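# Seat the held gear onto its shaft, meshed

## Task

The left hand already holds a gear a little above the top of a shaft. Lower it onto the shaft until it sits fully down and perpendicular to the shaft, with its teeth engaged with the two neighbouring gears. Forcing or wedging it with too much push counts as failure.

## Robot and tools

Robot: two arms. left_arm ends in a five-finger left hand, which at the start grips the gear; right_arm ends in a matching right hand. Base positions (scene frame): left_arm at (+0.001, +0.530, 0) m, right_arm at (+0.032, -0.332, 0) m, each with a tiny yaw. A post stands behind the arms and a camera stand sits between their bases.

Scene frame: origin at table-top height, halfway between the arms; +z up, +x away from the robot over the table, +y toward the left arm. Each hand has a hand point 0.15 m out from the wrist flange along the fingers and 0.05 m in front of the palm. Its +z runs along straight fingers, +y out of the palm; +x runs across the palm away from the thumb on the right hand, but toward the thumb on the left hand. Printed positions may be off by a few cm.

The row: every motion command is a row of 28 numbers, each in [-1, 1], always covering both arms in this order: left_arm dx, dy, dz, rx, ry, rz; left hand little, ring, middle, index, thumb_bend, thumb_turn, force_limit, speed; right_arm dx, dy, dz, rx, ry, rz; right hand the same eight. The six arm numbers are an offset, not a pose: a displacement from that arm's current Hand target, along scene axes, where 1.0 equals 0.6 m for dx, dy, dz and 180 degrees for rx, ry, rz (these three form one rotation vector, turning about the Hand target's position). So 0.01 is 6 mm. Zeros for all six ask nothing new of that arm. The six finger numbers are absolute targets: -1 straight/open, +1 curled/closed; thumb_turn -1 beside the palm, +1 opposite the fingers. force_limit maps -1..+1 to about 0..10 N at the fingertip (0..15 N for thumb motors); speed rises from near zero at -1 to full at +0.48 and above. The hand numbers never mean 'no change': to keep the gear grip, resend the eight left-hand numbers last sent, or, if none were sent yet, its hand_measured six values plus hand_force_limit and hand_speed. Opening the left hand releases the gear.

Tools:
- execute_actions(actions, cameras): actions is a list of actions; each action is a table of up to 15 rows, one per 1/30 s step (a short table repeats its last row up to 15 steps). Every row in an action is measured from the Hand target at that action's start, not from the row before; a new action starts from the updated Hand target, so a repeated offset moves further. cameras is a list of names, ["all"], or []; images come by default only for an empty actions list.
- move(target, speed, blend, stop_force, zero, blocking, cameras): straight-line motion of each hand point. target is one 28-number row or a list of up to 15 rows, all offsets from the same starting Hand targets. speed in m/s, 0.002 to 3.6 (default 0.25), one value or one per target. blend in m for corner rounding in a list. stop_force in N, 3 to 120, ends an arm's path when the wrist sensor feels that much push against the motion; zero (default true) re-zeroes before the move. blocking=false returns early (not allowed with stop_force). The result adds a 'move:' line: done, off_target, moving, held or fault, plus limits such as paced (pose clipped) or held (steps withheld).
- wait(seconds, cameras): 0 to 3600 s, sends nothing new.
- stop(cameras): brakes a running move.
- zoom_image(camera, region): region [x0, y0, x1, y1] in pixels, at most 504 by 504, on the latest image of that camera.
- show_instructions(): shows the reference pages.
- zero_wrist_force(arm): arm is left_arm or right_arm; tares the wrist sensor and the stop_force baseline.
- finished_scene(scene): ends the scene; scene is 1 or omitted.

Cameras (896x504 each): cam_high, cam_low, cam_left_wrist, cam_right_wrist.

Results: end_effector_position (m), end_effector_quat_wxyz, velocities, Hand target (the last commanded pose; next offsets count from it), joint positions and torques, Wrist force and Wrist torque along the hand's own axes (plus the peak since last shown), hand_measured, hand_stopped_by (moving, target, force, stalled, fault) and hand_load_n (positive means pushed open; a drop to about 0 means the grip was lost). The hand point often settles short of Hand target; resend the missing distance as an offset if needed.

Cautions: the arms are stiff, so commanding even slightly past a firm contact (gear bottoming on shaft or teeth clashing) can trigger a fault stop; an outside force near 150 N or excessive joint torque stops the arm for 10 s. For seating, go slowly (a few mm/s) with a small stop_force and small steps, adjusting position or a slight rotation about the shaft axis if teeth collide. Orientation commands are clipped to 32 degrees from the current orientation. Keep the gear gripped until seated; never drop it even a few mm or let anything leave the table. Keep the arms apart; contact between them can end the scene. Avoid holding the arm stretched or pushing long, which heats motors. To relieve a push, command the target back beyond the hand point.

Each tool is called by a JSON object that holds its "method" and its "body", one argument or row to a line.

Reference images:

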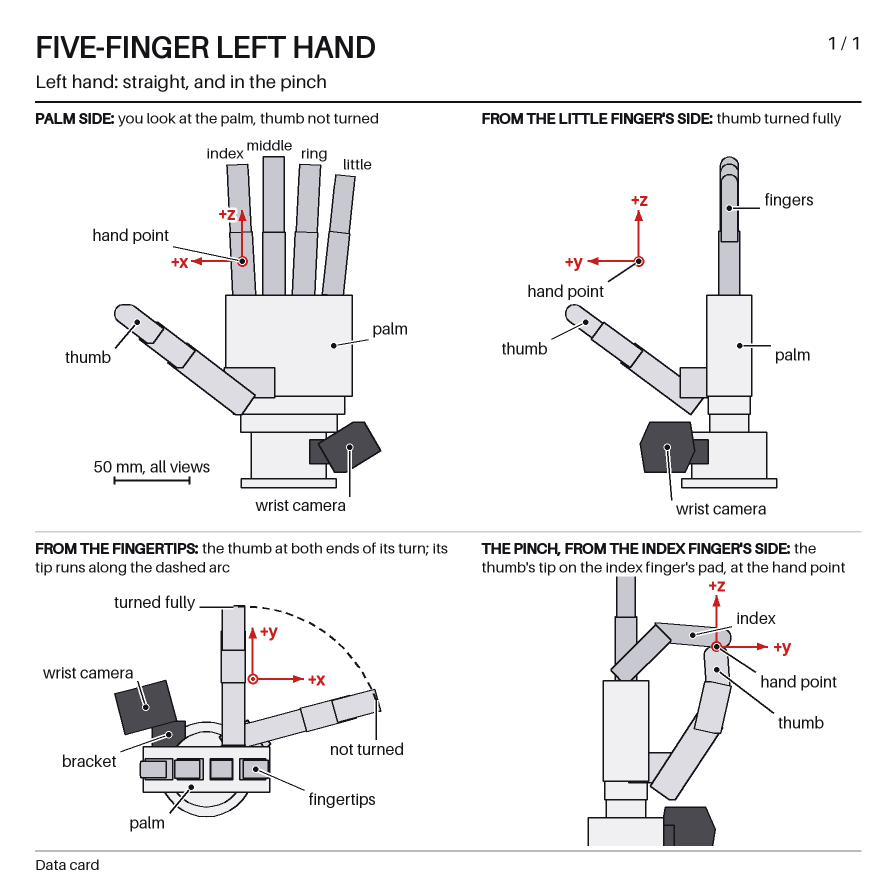

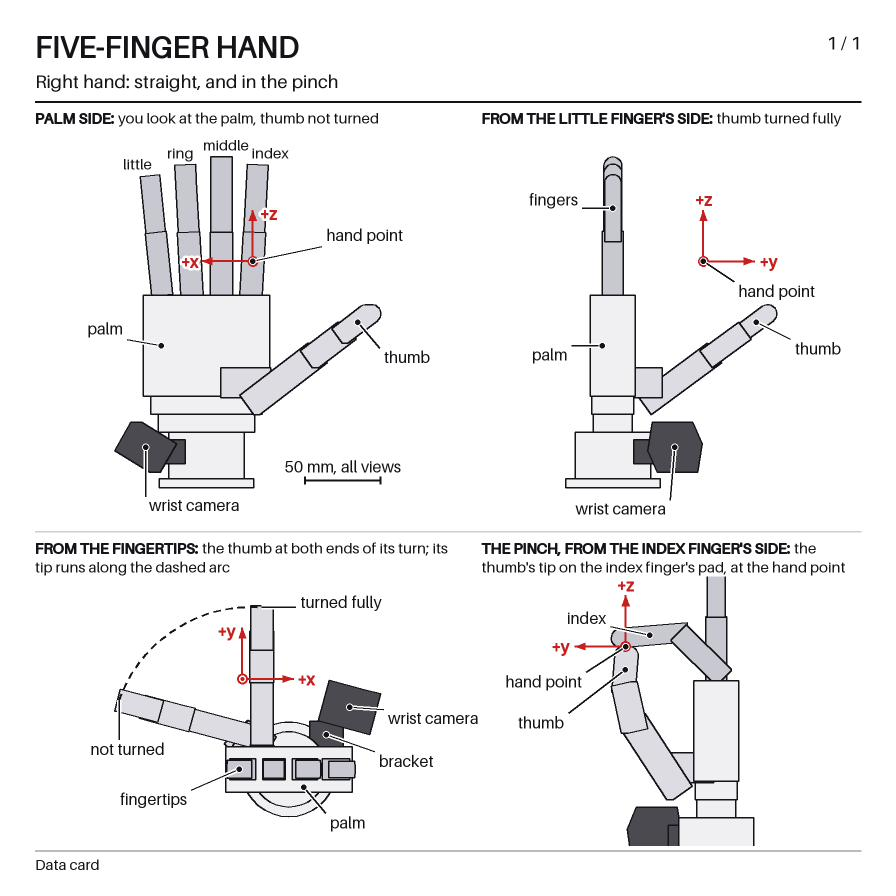

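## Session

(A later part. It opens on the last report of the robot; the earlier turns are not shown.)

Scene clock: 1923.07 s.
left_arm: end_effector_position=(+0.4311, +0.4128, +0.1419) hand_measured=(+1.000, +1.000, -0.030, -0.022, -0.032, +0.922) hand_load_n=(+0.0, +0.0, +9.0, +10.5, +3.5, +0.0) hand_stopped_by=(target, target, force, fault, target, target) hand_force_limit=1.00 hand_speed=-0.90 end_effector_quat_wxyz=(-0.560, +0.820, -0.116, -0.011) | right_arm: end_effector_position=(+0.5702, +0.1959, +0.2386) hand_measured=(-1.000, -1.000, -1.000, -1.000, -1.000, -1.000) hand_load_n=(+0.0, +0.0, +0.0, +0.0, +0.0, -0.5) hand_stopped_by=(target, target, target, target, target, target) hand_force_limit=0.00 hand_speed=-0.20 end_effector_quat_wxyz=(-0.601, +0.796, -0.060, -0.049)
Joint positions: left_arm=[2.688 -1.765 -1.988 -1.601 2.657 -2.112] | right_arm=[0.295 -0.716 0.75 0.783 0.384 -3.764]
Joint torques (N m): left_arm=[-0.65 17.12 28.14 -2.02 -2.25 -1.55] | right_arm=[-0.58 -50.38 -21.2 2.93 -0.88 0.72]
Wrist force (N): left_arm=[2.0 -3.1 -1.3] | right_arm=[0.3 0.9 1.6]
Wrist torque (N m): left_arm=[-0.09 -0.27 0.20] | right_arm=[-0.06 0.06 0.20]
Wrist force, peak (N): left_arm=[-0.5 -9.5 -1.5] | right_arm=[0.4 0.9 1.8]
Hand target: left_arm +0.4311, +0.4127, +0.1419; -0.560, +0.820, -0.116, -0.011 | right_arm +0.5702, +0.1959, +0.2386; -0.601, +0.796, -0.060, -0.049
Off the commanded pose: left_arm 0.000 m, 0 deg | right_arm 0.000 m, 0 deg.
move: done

{"method": "move", "body": {
  "target": [0.0,0.0,0.0003,0,0,0,1,1,-0.030,-0.022,-0.032,0.922,1.0,-0.9,0,0,0,0,0,0,-1,-1,-1,-1,-1,-1,0,-0.2],
  "speed": 0.01,
  "cameras": ["cam_left_wrist","cam_right_wrist"]
}}

{"method": "zoom_image", "body": {
  "camera": "cam_left_wrist",
  "region": [270, 0, 430, 160]
}}

{"method": "zoom_image", "body": {
  "camera": "cam_left_wrist",
  "region": [270, 200, 430, 340]
}}

{"method": "zoom_image", "body": {
  "camera": "cam_right_wrist",
  "region": [440, 180, 500, 290]
}}

Scene clock: 1936.90 s.
left_arm: end_effector_position=(+0.4311, +0.4127, +0.1420) hand_measured=(+1.000, +1.000, -0.030, -0.022, -0.032, +0.922) hand_load_n=(-0.5, +0.0, +9.0, +10.5, +4.0, +0.0) hand_stopped_by=(target, target, force, fault, target, target) hand_force_limit=1.00 hand_speed=-0.90 end_effector_quat_wxyz=(-0.560, +0.820, -0.116, -0.011) | right_arm: end_effector_position=(+0.5702, +0.1959, +0.2386) hand_measured=(-1.000, -1.000, -1.000, -1.000, -1.000, -1.000) hand_load_n=(+0.0, +0.0, +0.0, -0.5, +0.0, +0.0) hand_stopped_by=(target, target, target, target, target, target) hand_force_limit=0.00 hand_speed=-0.20 end_effector_quat_wxyz=(-0.601, +0.796, -0.060, -0.049)
Joint positions: left_arm=[2.688 -1.765 -1.988 -1.602 2.657 -2.113] | right_arm=[0.295 -0.716 0.75 0.783 0.384 -3.764]
Joint torques (N m): left_arm=[-13.98 36.01 28.68 -1.61 -2.1 -1.57] | right_arm=[-0.2 -49.5 -23 3.03 -0.7 0.74]
Wrist force (N): left_arm=[2.0 -1.0 -0.2] | right_arm=[0.4 1.0 1.6]
Wrist torque (N m): left_arm=[0.02 -0.26 0.19] | right_arm=[-0.03 0.04 0.21]
Wrist force, peak (N): left_arm=[1.0 -6.0 -1.3] | right_arm=[0.4 1.3 1.8]
Hand target: left_arm +0.4311, +0.4127, +0.1421; -0.560, +0.820, -0.116, -0.011 | right_arm +0.5702, +0.1959, +0.2386; -0.601, +0.796, -0.060, -0.049
Off the commanded pose: left_arm 0.000 m, 0 deg | right_arm 0.000 m, 0 deg.
move: done
cam_left_wrist: T_world_to_cam=[[0.46583, 0.27558, 0.84086, -0.43595], [0.67676, -0.72317, -0.13791, 0.02748], [0.57008, 0.63331, -0.52338, -0.31226]] pos_world=[0.36249, 0.33777, 0.20694]
cam_right_wrist: T_world_to_cam=[[0.17058, -0.29088, -0.94143, 0.17704], [-0.81987, -0.57186, 0.02814, 0.56478], [-0.54655, 0.76705, -0.33603, 0.3569]] pos_world=[0.62791, 0.10072, 0.27071]

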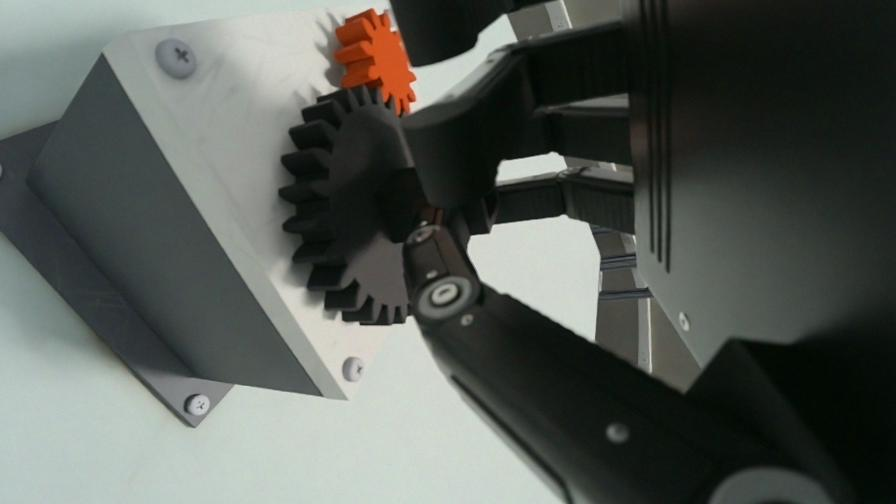

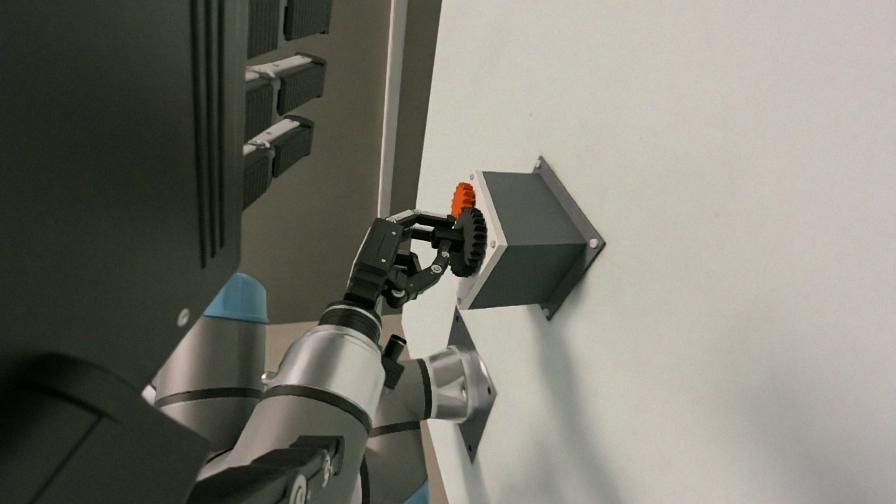

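Scaled by 3.150 from the camera's image (finer frame: 1280x720).

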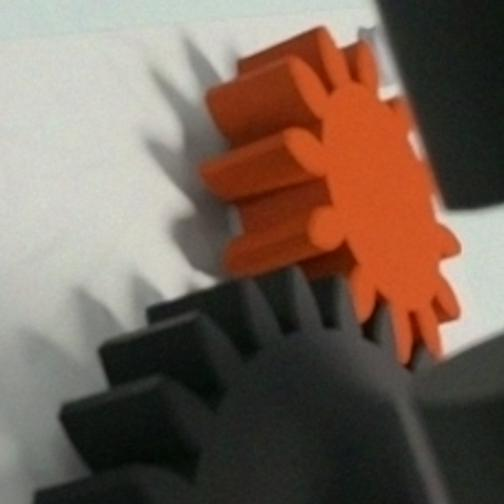

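Scaled by 3.150 from the camera's image (finer frame: 1280x720).

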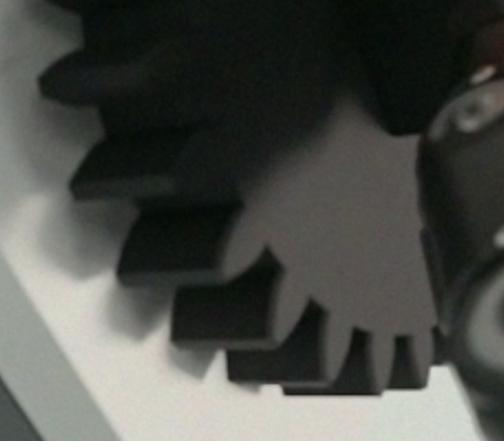

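Scaled by 4.582 from the camera's image (finer frame: 1280x720).

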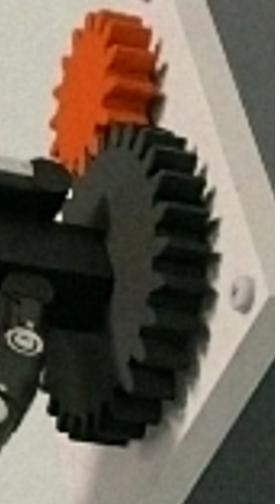

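{"method": "move", "body": {
  "target": [0,0,0,0,0,0,1,1,-0.3,-0.022,-0.2,0.922,1.0,-0.8,0,0,0,0,0,0,-1,-1,-1,-1,-1,-1,0,-0.2],
  "speed": 0.01,
  "cameras": ["cam_left_wrist","cam_right_wrist"]
}}

{"method": "zoom_image", "body": {
  "camera": "cam_right_wrist",
  "region": [380, 180, 500, 300]
}}

{"method": "zoom_image", "body": {
  "camera": "cam_left_wrist",
  "region": [270, 0, 550, 340]
}}

Scene clock: 1967.30 s.
left_arm: end_effector_position=(+0.4311, +0.4127, +0.1421) hand_measured=(+1.000, +1.000, -0.300, -0.020, -0.200, +0.922) hand_load_n=(+0.0, +0.0, +0.0, +1.0, +0.0, +0.0) hand_stopped_by=(target, target, target, fault, target, target) hand_force_limit=1.00 hand_speed=-0.80 end_effector_quat_wxyz=(-0.560, +0.820, -0.116, -0.011) | right_arm: end_effector_position=(+0.5702, +0.1959, +0.2386) hand_measured=(-1.000, -1.000, -1.000, -1.000, -1.000, -1.000) hand_load_n=(+0.0, +0.0, +0.0, +0.0, +0.0, +0.0) hand_stopped_by=(target, target, target, target, target, target) hand_force_limit=0.00 hand_speed=-0.20 end_effector_quat_wxyz=(-0.601, +0.796, -0.060, -0.049)
Joint positions: left_arm=[2.688 -1.765 -1.988 -1.602 2.657 -2.113] | right_arm=[0.295 -0.716 0.75 0.783 0.384 -3.764]
Joint torques (N m): left_arm=[-12.87 32.26 25.11 -1.2 2.53 -1.09] | right_arm=[-0.92 -48.92 -22.41 3 -0.85 0.55]
Wrist force (N): left_arm=[0.9 -0.8 0.9] | right_arm=[0.2 0.9 1.7]
Wrist torque (N m): left_arm=[-0.02 -0.17 0.18] | right_arm=[-0.07 0.07 0.20]
Wrist force, peak (N): left_arm=[1.6 -4.5 -0.6] | right_arm=[0.6 0.9 2.1]
Hand target: left_arm +0.4311, +0.4127, +0.1421; -0.560, +0.820, -0.116, -0.011 | right_arm +0.5702, +0.1959, +0.2386; -0.601, +0.796, -0.060, -0.049
Off the commanded pose: left_arm 0.000 m, 0 deg | right_arm 0.000 m, 0 deg.
move: done
cam_left_wrist: T_world_to_cam=[[0.4657, 0.27556, 0.84095, -0.43599], [0.67677, -0.72318, -0.13782, 0.02748], [0.57018, 0.63331, -0.52328, -0.31226]] pos_world=[0.36249, 0.33777, 0.20704]
cam_right_wrist: T_world_to_cam=[[0.17058, -0.29088, -0.94143, 0.17704], [-0.81987, -0.57186, 0.02814, 0.56478], [-0.54655, 0.76705, -0.33603, 0.3569]] pos_world=[0.62791, 0.10072, 0.27071]

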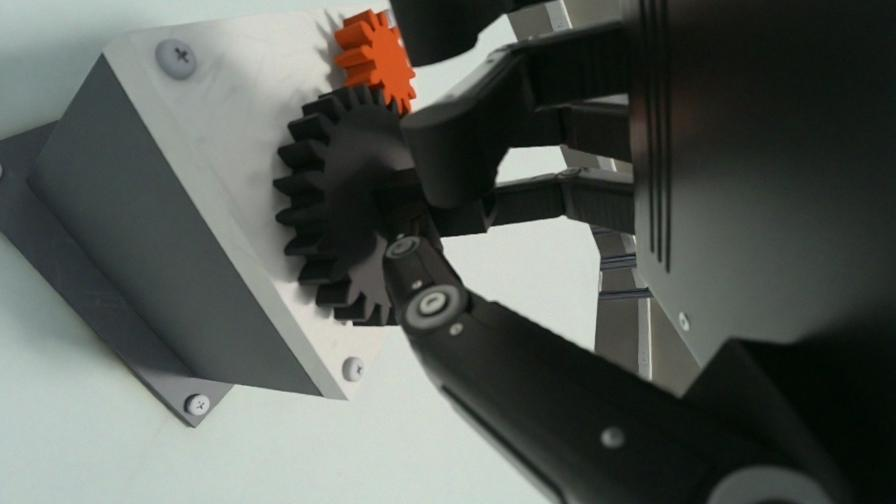

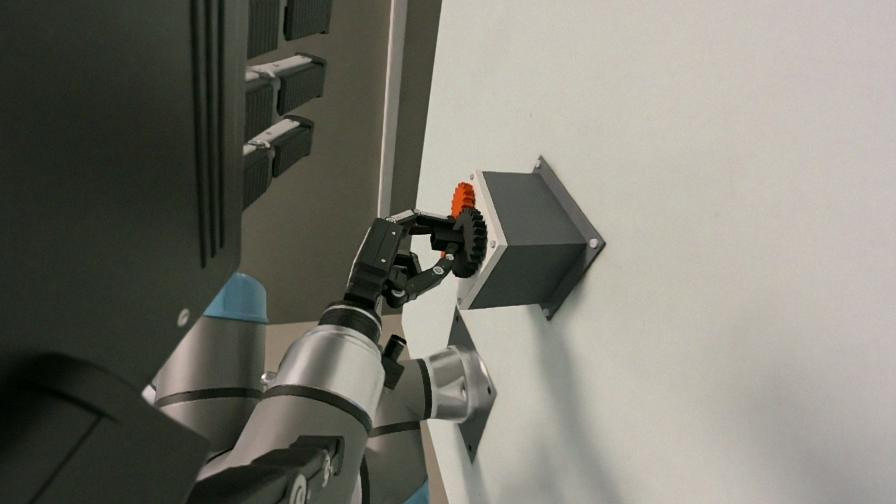

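Scaled by 4.200 from the camera's image (finer frame: 1280x720).

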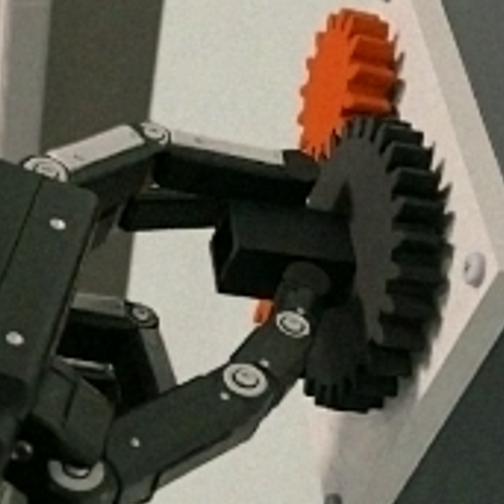

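Scaled by 1.482 from the camera's image (finer frame: 1280x720).

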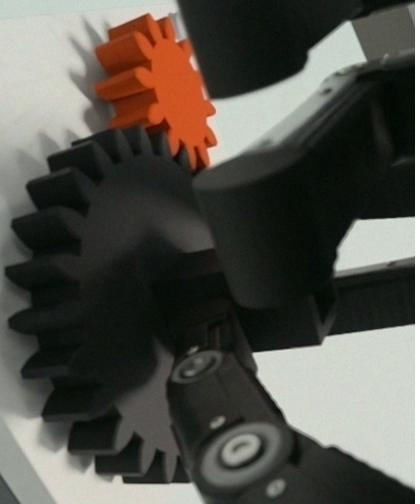

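{"method": "move", "body": {
  "target": [
    [0.0004,0.0017,0.0,0,0,0,1,1,-0.3,-0.022,-0.2,0.922,1.0,-0.8,0,0,0,0,0,0,-1,-1,-1,-1,-1,-1,0,-0.2],
    [0.0008,0.0018,0.0033,0,0,0,1,1,-1,-0.022,-0.2,-1,1.0,-0.7,0,0,0,0,0,0,-1,-1,-1,-1,-1,-1,0,-0.2]
  ],
  "speed": 0.01,
  "cameras": ["cam_left_wrist","cam_right_wrist"]
}}

{"method": "zoom_image", "body": {
  "camera": "cam_right_wrist",
  "region": [380, 180, 500, 300]
}}

{"method": "zoom_image", "body": {
  "camera": "cam_left_wrist",
  "region": [240, 0, 520, 340]
}}

Scene clock: 1986.80 s.
left_arm: end_effector_position=(+0.4316, +0.4138, +0.1441) hand_measured=(+1.000, +1.000, -1.000, -0.020, -0.200, -1.000) hand_load_n=(+0.0, +0.0, +0.0, +0.0, +0.0, +0.0) hand_stopped_by=(target, target, target, fault, target, target) hand_force_limit=1.00 hand_speed=-0.70 end_effector_quat_wxyz=(-0.560, +0.820, -0.116, -0.011) | right_arm: end_effector_position=(+0.5702, +0.1959, +0.2386) hand_measured=(-1.000, -1.000, -1.000, -1.000, -1.000, -1.000) hand_load_n=(-0.5, +0.0, +0.0, +0.0, +0.0, -0.5) hand_stopped_by=(target, target, target, target, target, target) hand_force_limit=0.00 hand_speed=-0.20 end_effector_quat_wxyz=(-0.601, +0.796, -0.060, -0.049)
Joint positions: left_arm=[2.69 -1.761 -1.987 -1.603 2.658 -2.108] | right_arm=[0.295 -0.716 0.75 0.783 0.384 -3.764]
Joint torques (N m): left_arm=[11.5 37.63 28.19 -1.23 3.22 1.84] | right_arm=[-0.24 -49.44 -22.25 2.9 -0.74 0.62]
Wrist force (N): left_arm=[1.1 -0.1 0.6] | right_arm=[0.7 0.7 1.7]
Wrist torque (N m): left_arm=[0.04 -0.19 0.07] | right_arm=[-0.09 -0.01 0.22]
Wrist force, peak (N): left_arm=[1.0 -1.2 1.0] | right_arm=[0.5 0.8 2.0]
Hand target: left_arm +0.4316, +0.4138, +0.1441; -0.560, +0.820, -0.116, -0.011 | right_arm +0.5702, +0.1959, +0.2386; -0.601, +0.796, -0.060, -0.049
Off the commanded pose: left_arm 0.000 m, 0 deg | right_arm 0.000 m, 0 deg.
move: done
cam_left_wrist: T_world_to_cam=[[0.46576, 0.2755, 0.84093, -0.43814], [0.67673, -0.7232, -0.13789, 0.02824], [0.57018, 0.63331, -0.52328, -0.31207]] pos_world=[0.36289, 0.33877, 0.20904]
cam_right_wrist: T_world_to_cam=[[0.17058, -0.29088, -0.94143, 0.17704], [-0.81987, -0.57186, 0.02814, 0.56478], [-0.54655, 0.76705, -0.33603, 0.3569]] pos_world=[0.62791, 0.10072, 0.27071]

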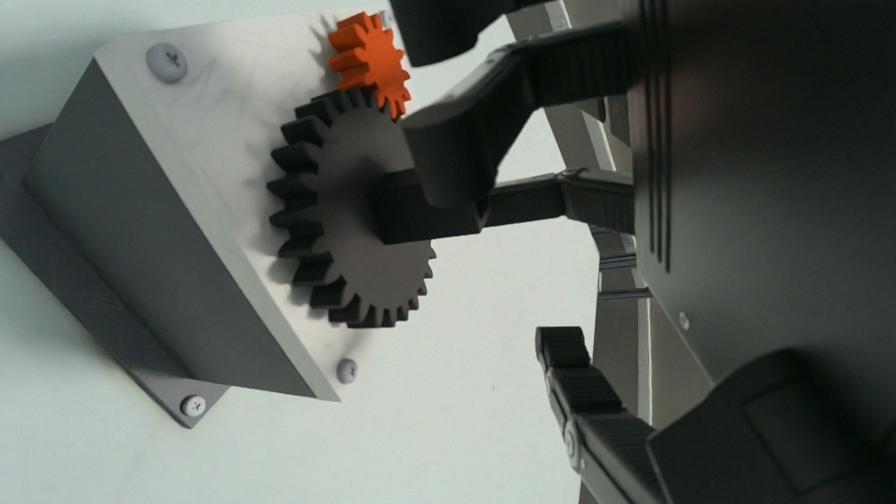

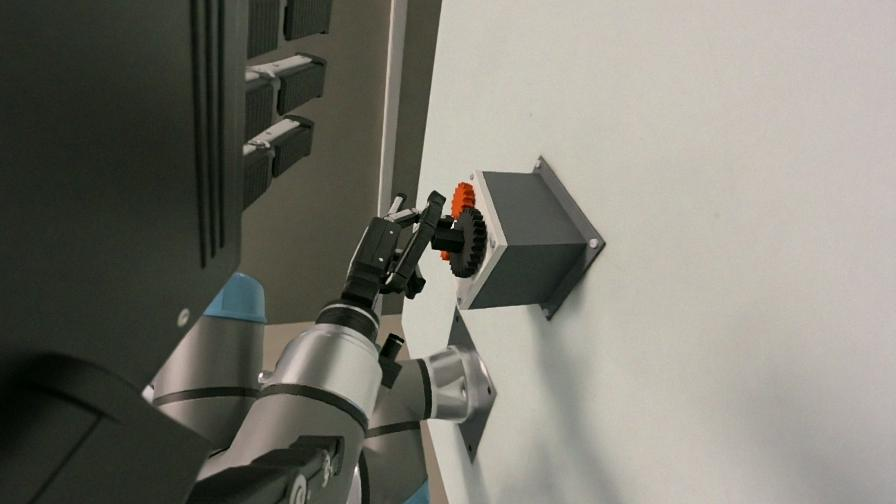

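Scaled by 4.200 from the camera's image (finer frame: 1280x720).

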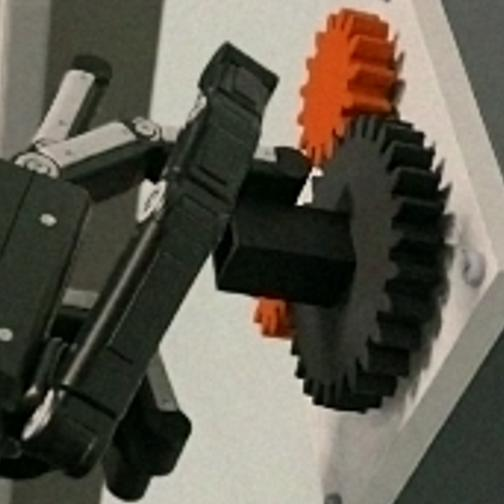

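Scaled by 1.482 from the camera's image (finer frame: 1280x720).

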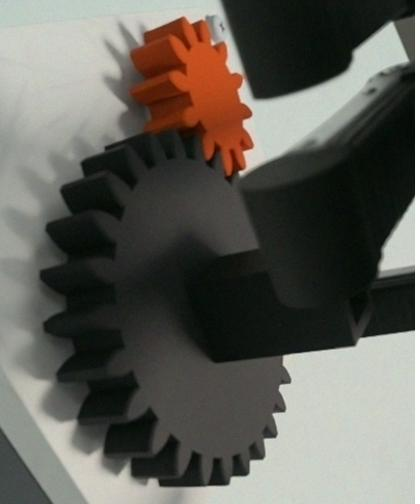

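{"method": "move", "body": {
  "target": [
    [0.0002,0.008,0.002,0,0,0,1,1,-1,-0.022,-0.2,-1,1.0,-0.7,0,0,0,0,0,0,-1,-1,-1,-1,-1,-1,0,-0.2],
    [0.0125,0.014,0.08,0,0,0,1,1,-1,-0.022,-0.2,-1,1.0,-0.7,0,0,0,0,0,0,-1,-1,-1,-1,-1,-1,0,-0.2]
  ],
  "speed": [0.02,0.04],
  "cameras": ["cam_left_wrist","cam_right_wrist","cam_low"]
}}

{"method": "zoom_image", "body": {
  "camera": "cam_right_wrist",
  "region": [425, 170, 515, 290]
}}

{"method": "zoom_image", "body": {
  "camera": "cam_left_wrist",
  "region": [100, 20, 360, 280]
}}

{"method": "zoom_image", "body": {
  "camera": "cam_low",
  "region": [196, 280, 276, 340]
}}

Scene clock: 2000.07 s.
left_arm: end_effector_position=(+0.4390, +0.4222, +0.1919) hand_measured=(+1.000, +1.000, -1.000, -0.020, -0.200, -1.000) hand_load_n=(+0.0, +0.0, +0.0, +0.0, +0.0, -0.5) hand_stopped_by=(target, target, target, fault, target, target) hand_force_limit=1.00 hand_speed=-0.70 end_effector_quat_wxyz=(-0.560, +0.820, -0.116, -0.011) | right_arm: end_effector_position=(+0.5702, +0.1959, +0.2386) hand_measured=(-1.000, -1.000, -1.000, -1.000, -1.000, -1.000) hand_load_n=(+0.0, +0.0, -0.5, +0.0, +0.0, +0.0) hand_stopped_by=(target, target, target, target, target, target) hand_force_limit=0.00 hand_speed=-0.20 end_effector_quat_wxyz=(-0.601, +0.796, -0.060, -0.049)
Joint positions: left_arm=[2.712 -1.698 -1.928 -1.69 2.671 -2.069] | right_arm=[0.295 -0.716 0.75 0.783 0.384 -3.764]
Joint torques (N m): left_arm=[11.79 36.71 30.81 -1.24 3.42 1.73] | right_arm=[-0.31 -48.49 -22.83 2.88 -0.73 0.53]
Wrist force (N): left_arm=[1.0 0.0 0.5] | right_arm=[0.7 0.9 1.5]
Wrist torque (N m): left_arm=[0.03 -0.19 0.07] | right_arm=[-0.05 -0.01 0.23]
Wrist force, peak (N): left_arm=[1.4 0.0 0.4] | right_arm=[0.5 0.9 2.0]
Hand target: left_arm +0.4391, +0.4222, +0.1921; -0.560, +0.820, -0.116, -0.011 | right_arm +0.5702, +0.1959, +0.2386; -0.601, +0.796, -0.060, -0.049
Off the commanded pose: left_arm 0.000 m, 0 deg | right_arm 0.000 m, 0 deg.
move: done
cam_left_wrist: T_world_to_cam=[[0.46578, 0.27558, 0.84089, -0.48417], [0.67674, -0.7232, -0.13785, 0.03582], [0.57015, 0.63328, -0.52335, -0.29662]] pos_world=[0.37039, 0.34717, 0.25684]
cam_right_wrist: T_world_to_cam=[[0.17058, -0.29088, -0.94143, 0.17704], [-0.81987, -0.57186, 0.02814, 0.56478], [-0.54655, 0.76705, -0.33603, 0.3569]] pos_world=[0.62791, 0.10072, 0.27071]
Images, in order (width x height): cam_low 896x504, cam_left_wrist 896x504, cam_right_wrist 896x504.

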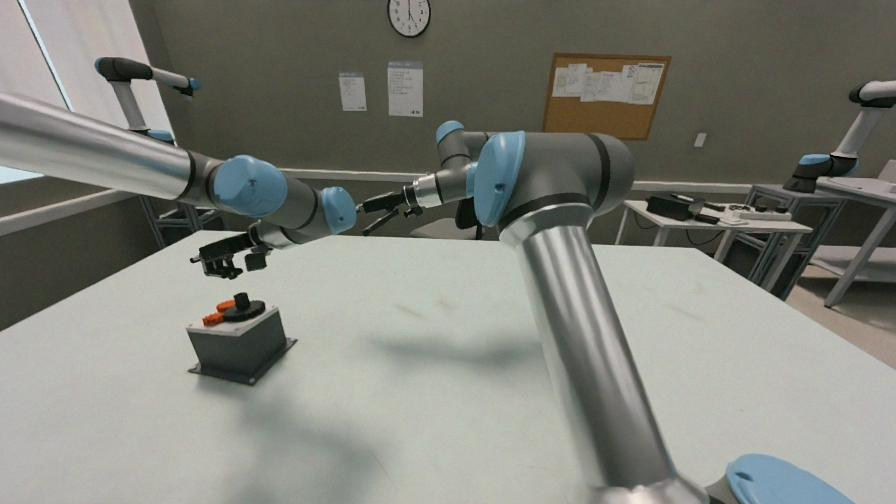

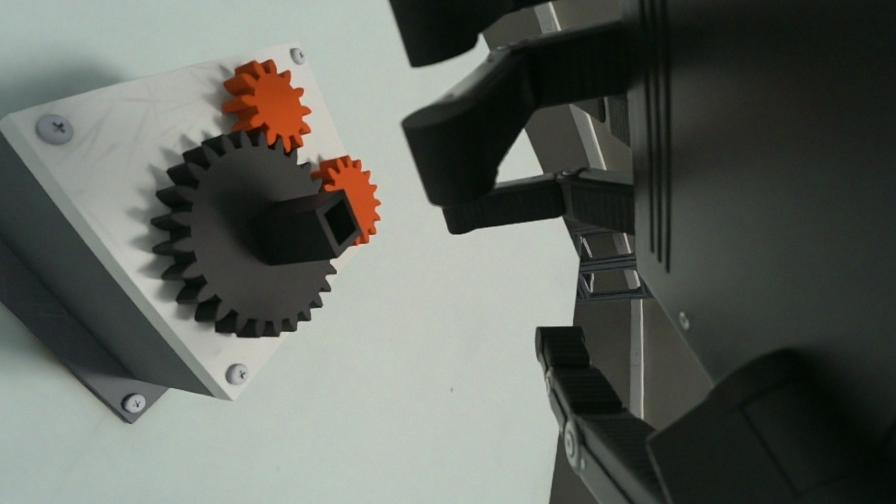

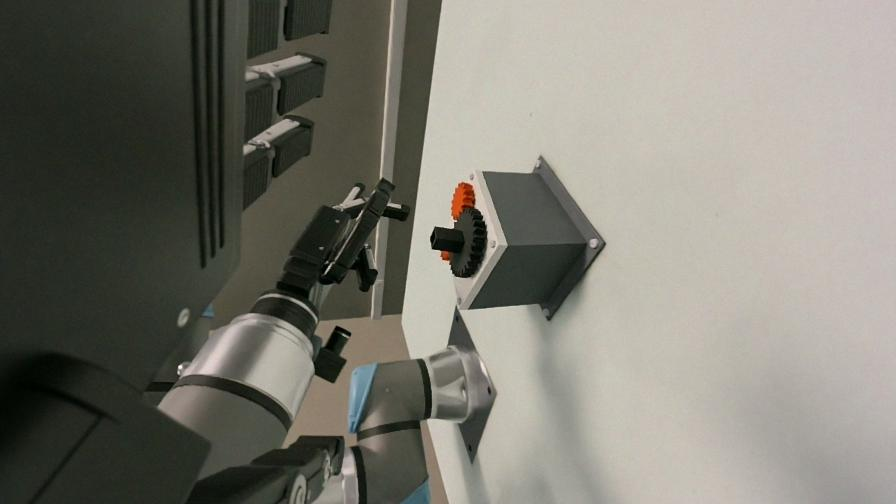

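Scaled by 4.200 from the camera's image (finer frame: 1280x720).

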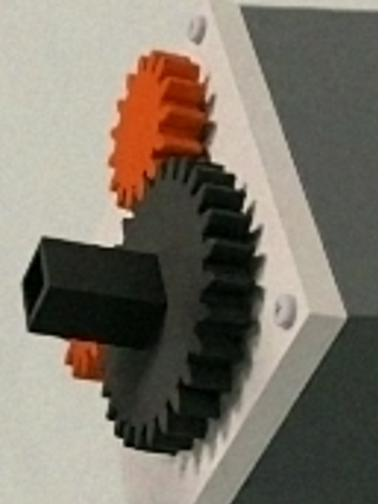

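Scaled by 1.938 from the camera's image (finer frame: 1280x720).

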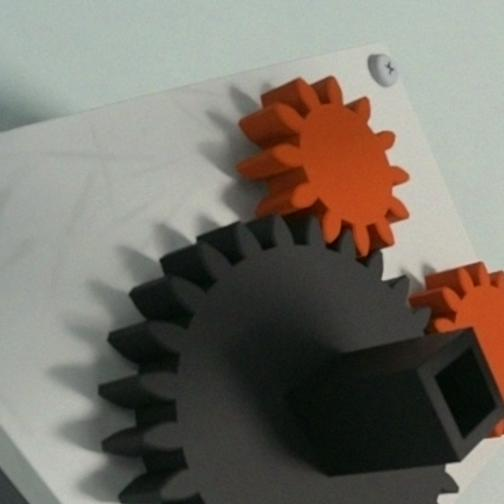

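Scaled by 6.300 from the camera's image (finer frame: 1280x720).

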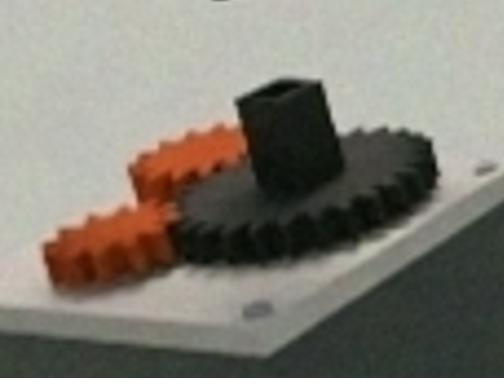

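{"method": "zoom_image", "body": {
  "camera": "cam_left_wrist",
  "region": [140, 110, 340, 230]
}}

{"method": "zoom_image", "body": {
  "camera": "cam_left_wrist",
  "region": [140, 220, 360, 350]
}}

{"method": "zoom_image", "body": {
  "camera": "cam_left_wrist",
  "region": [210, 40, 400, 260]
}}

Scaled by 2.520 from the camera's image (finer frame: 1280x720).

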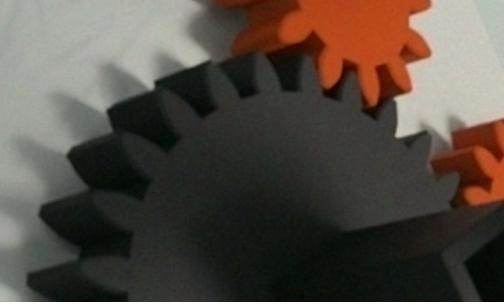

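Scaled by 2.291 from the camera's image (finer frame: 1280x720).

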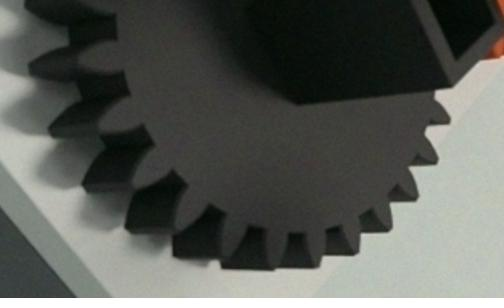

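Scaled by 2.291 from the camera's image (finer frame: 1280x720).

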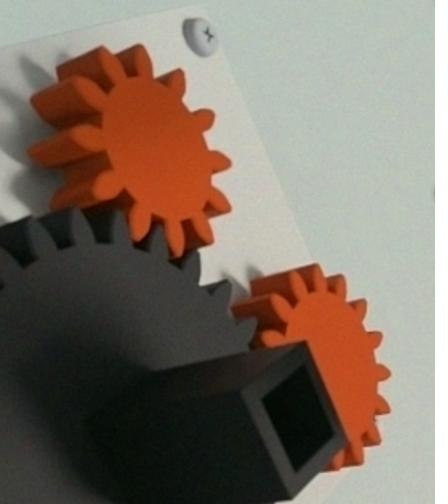

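{"method": "finished_scene", "body": {
  "scene": 1
}}

The scene is finished: the task was done.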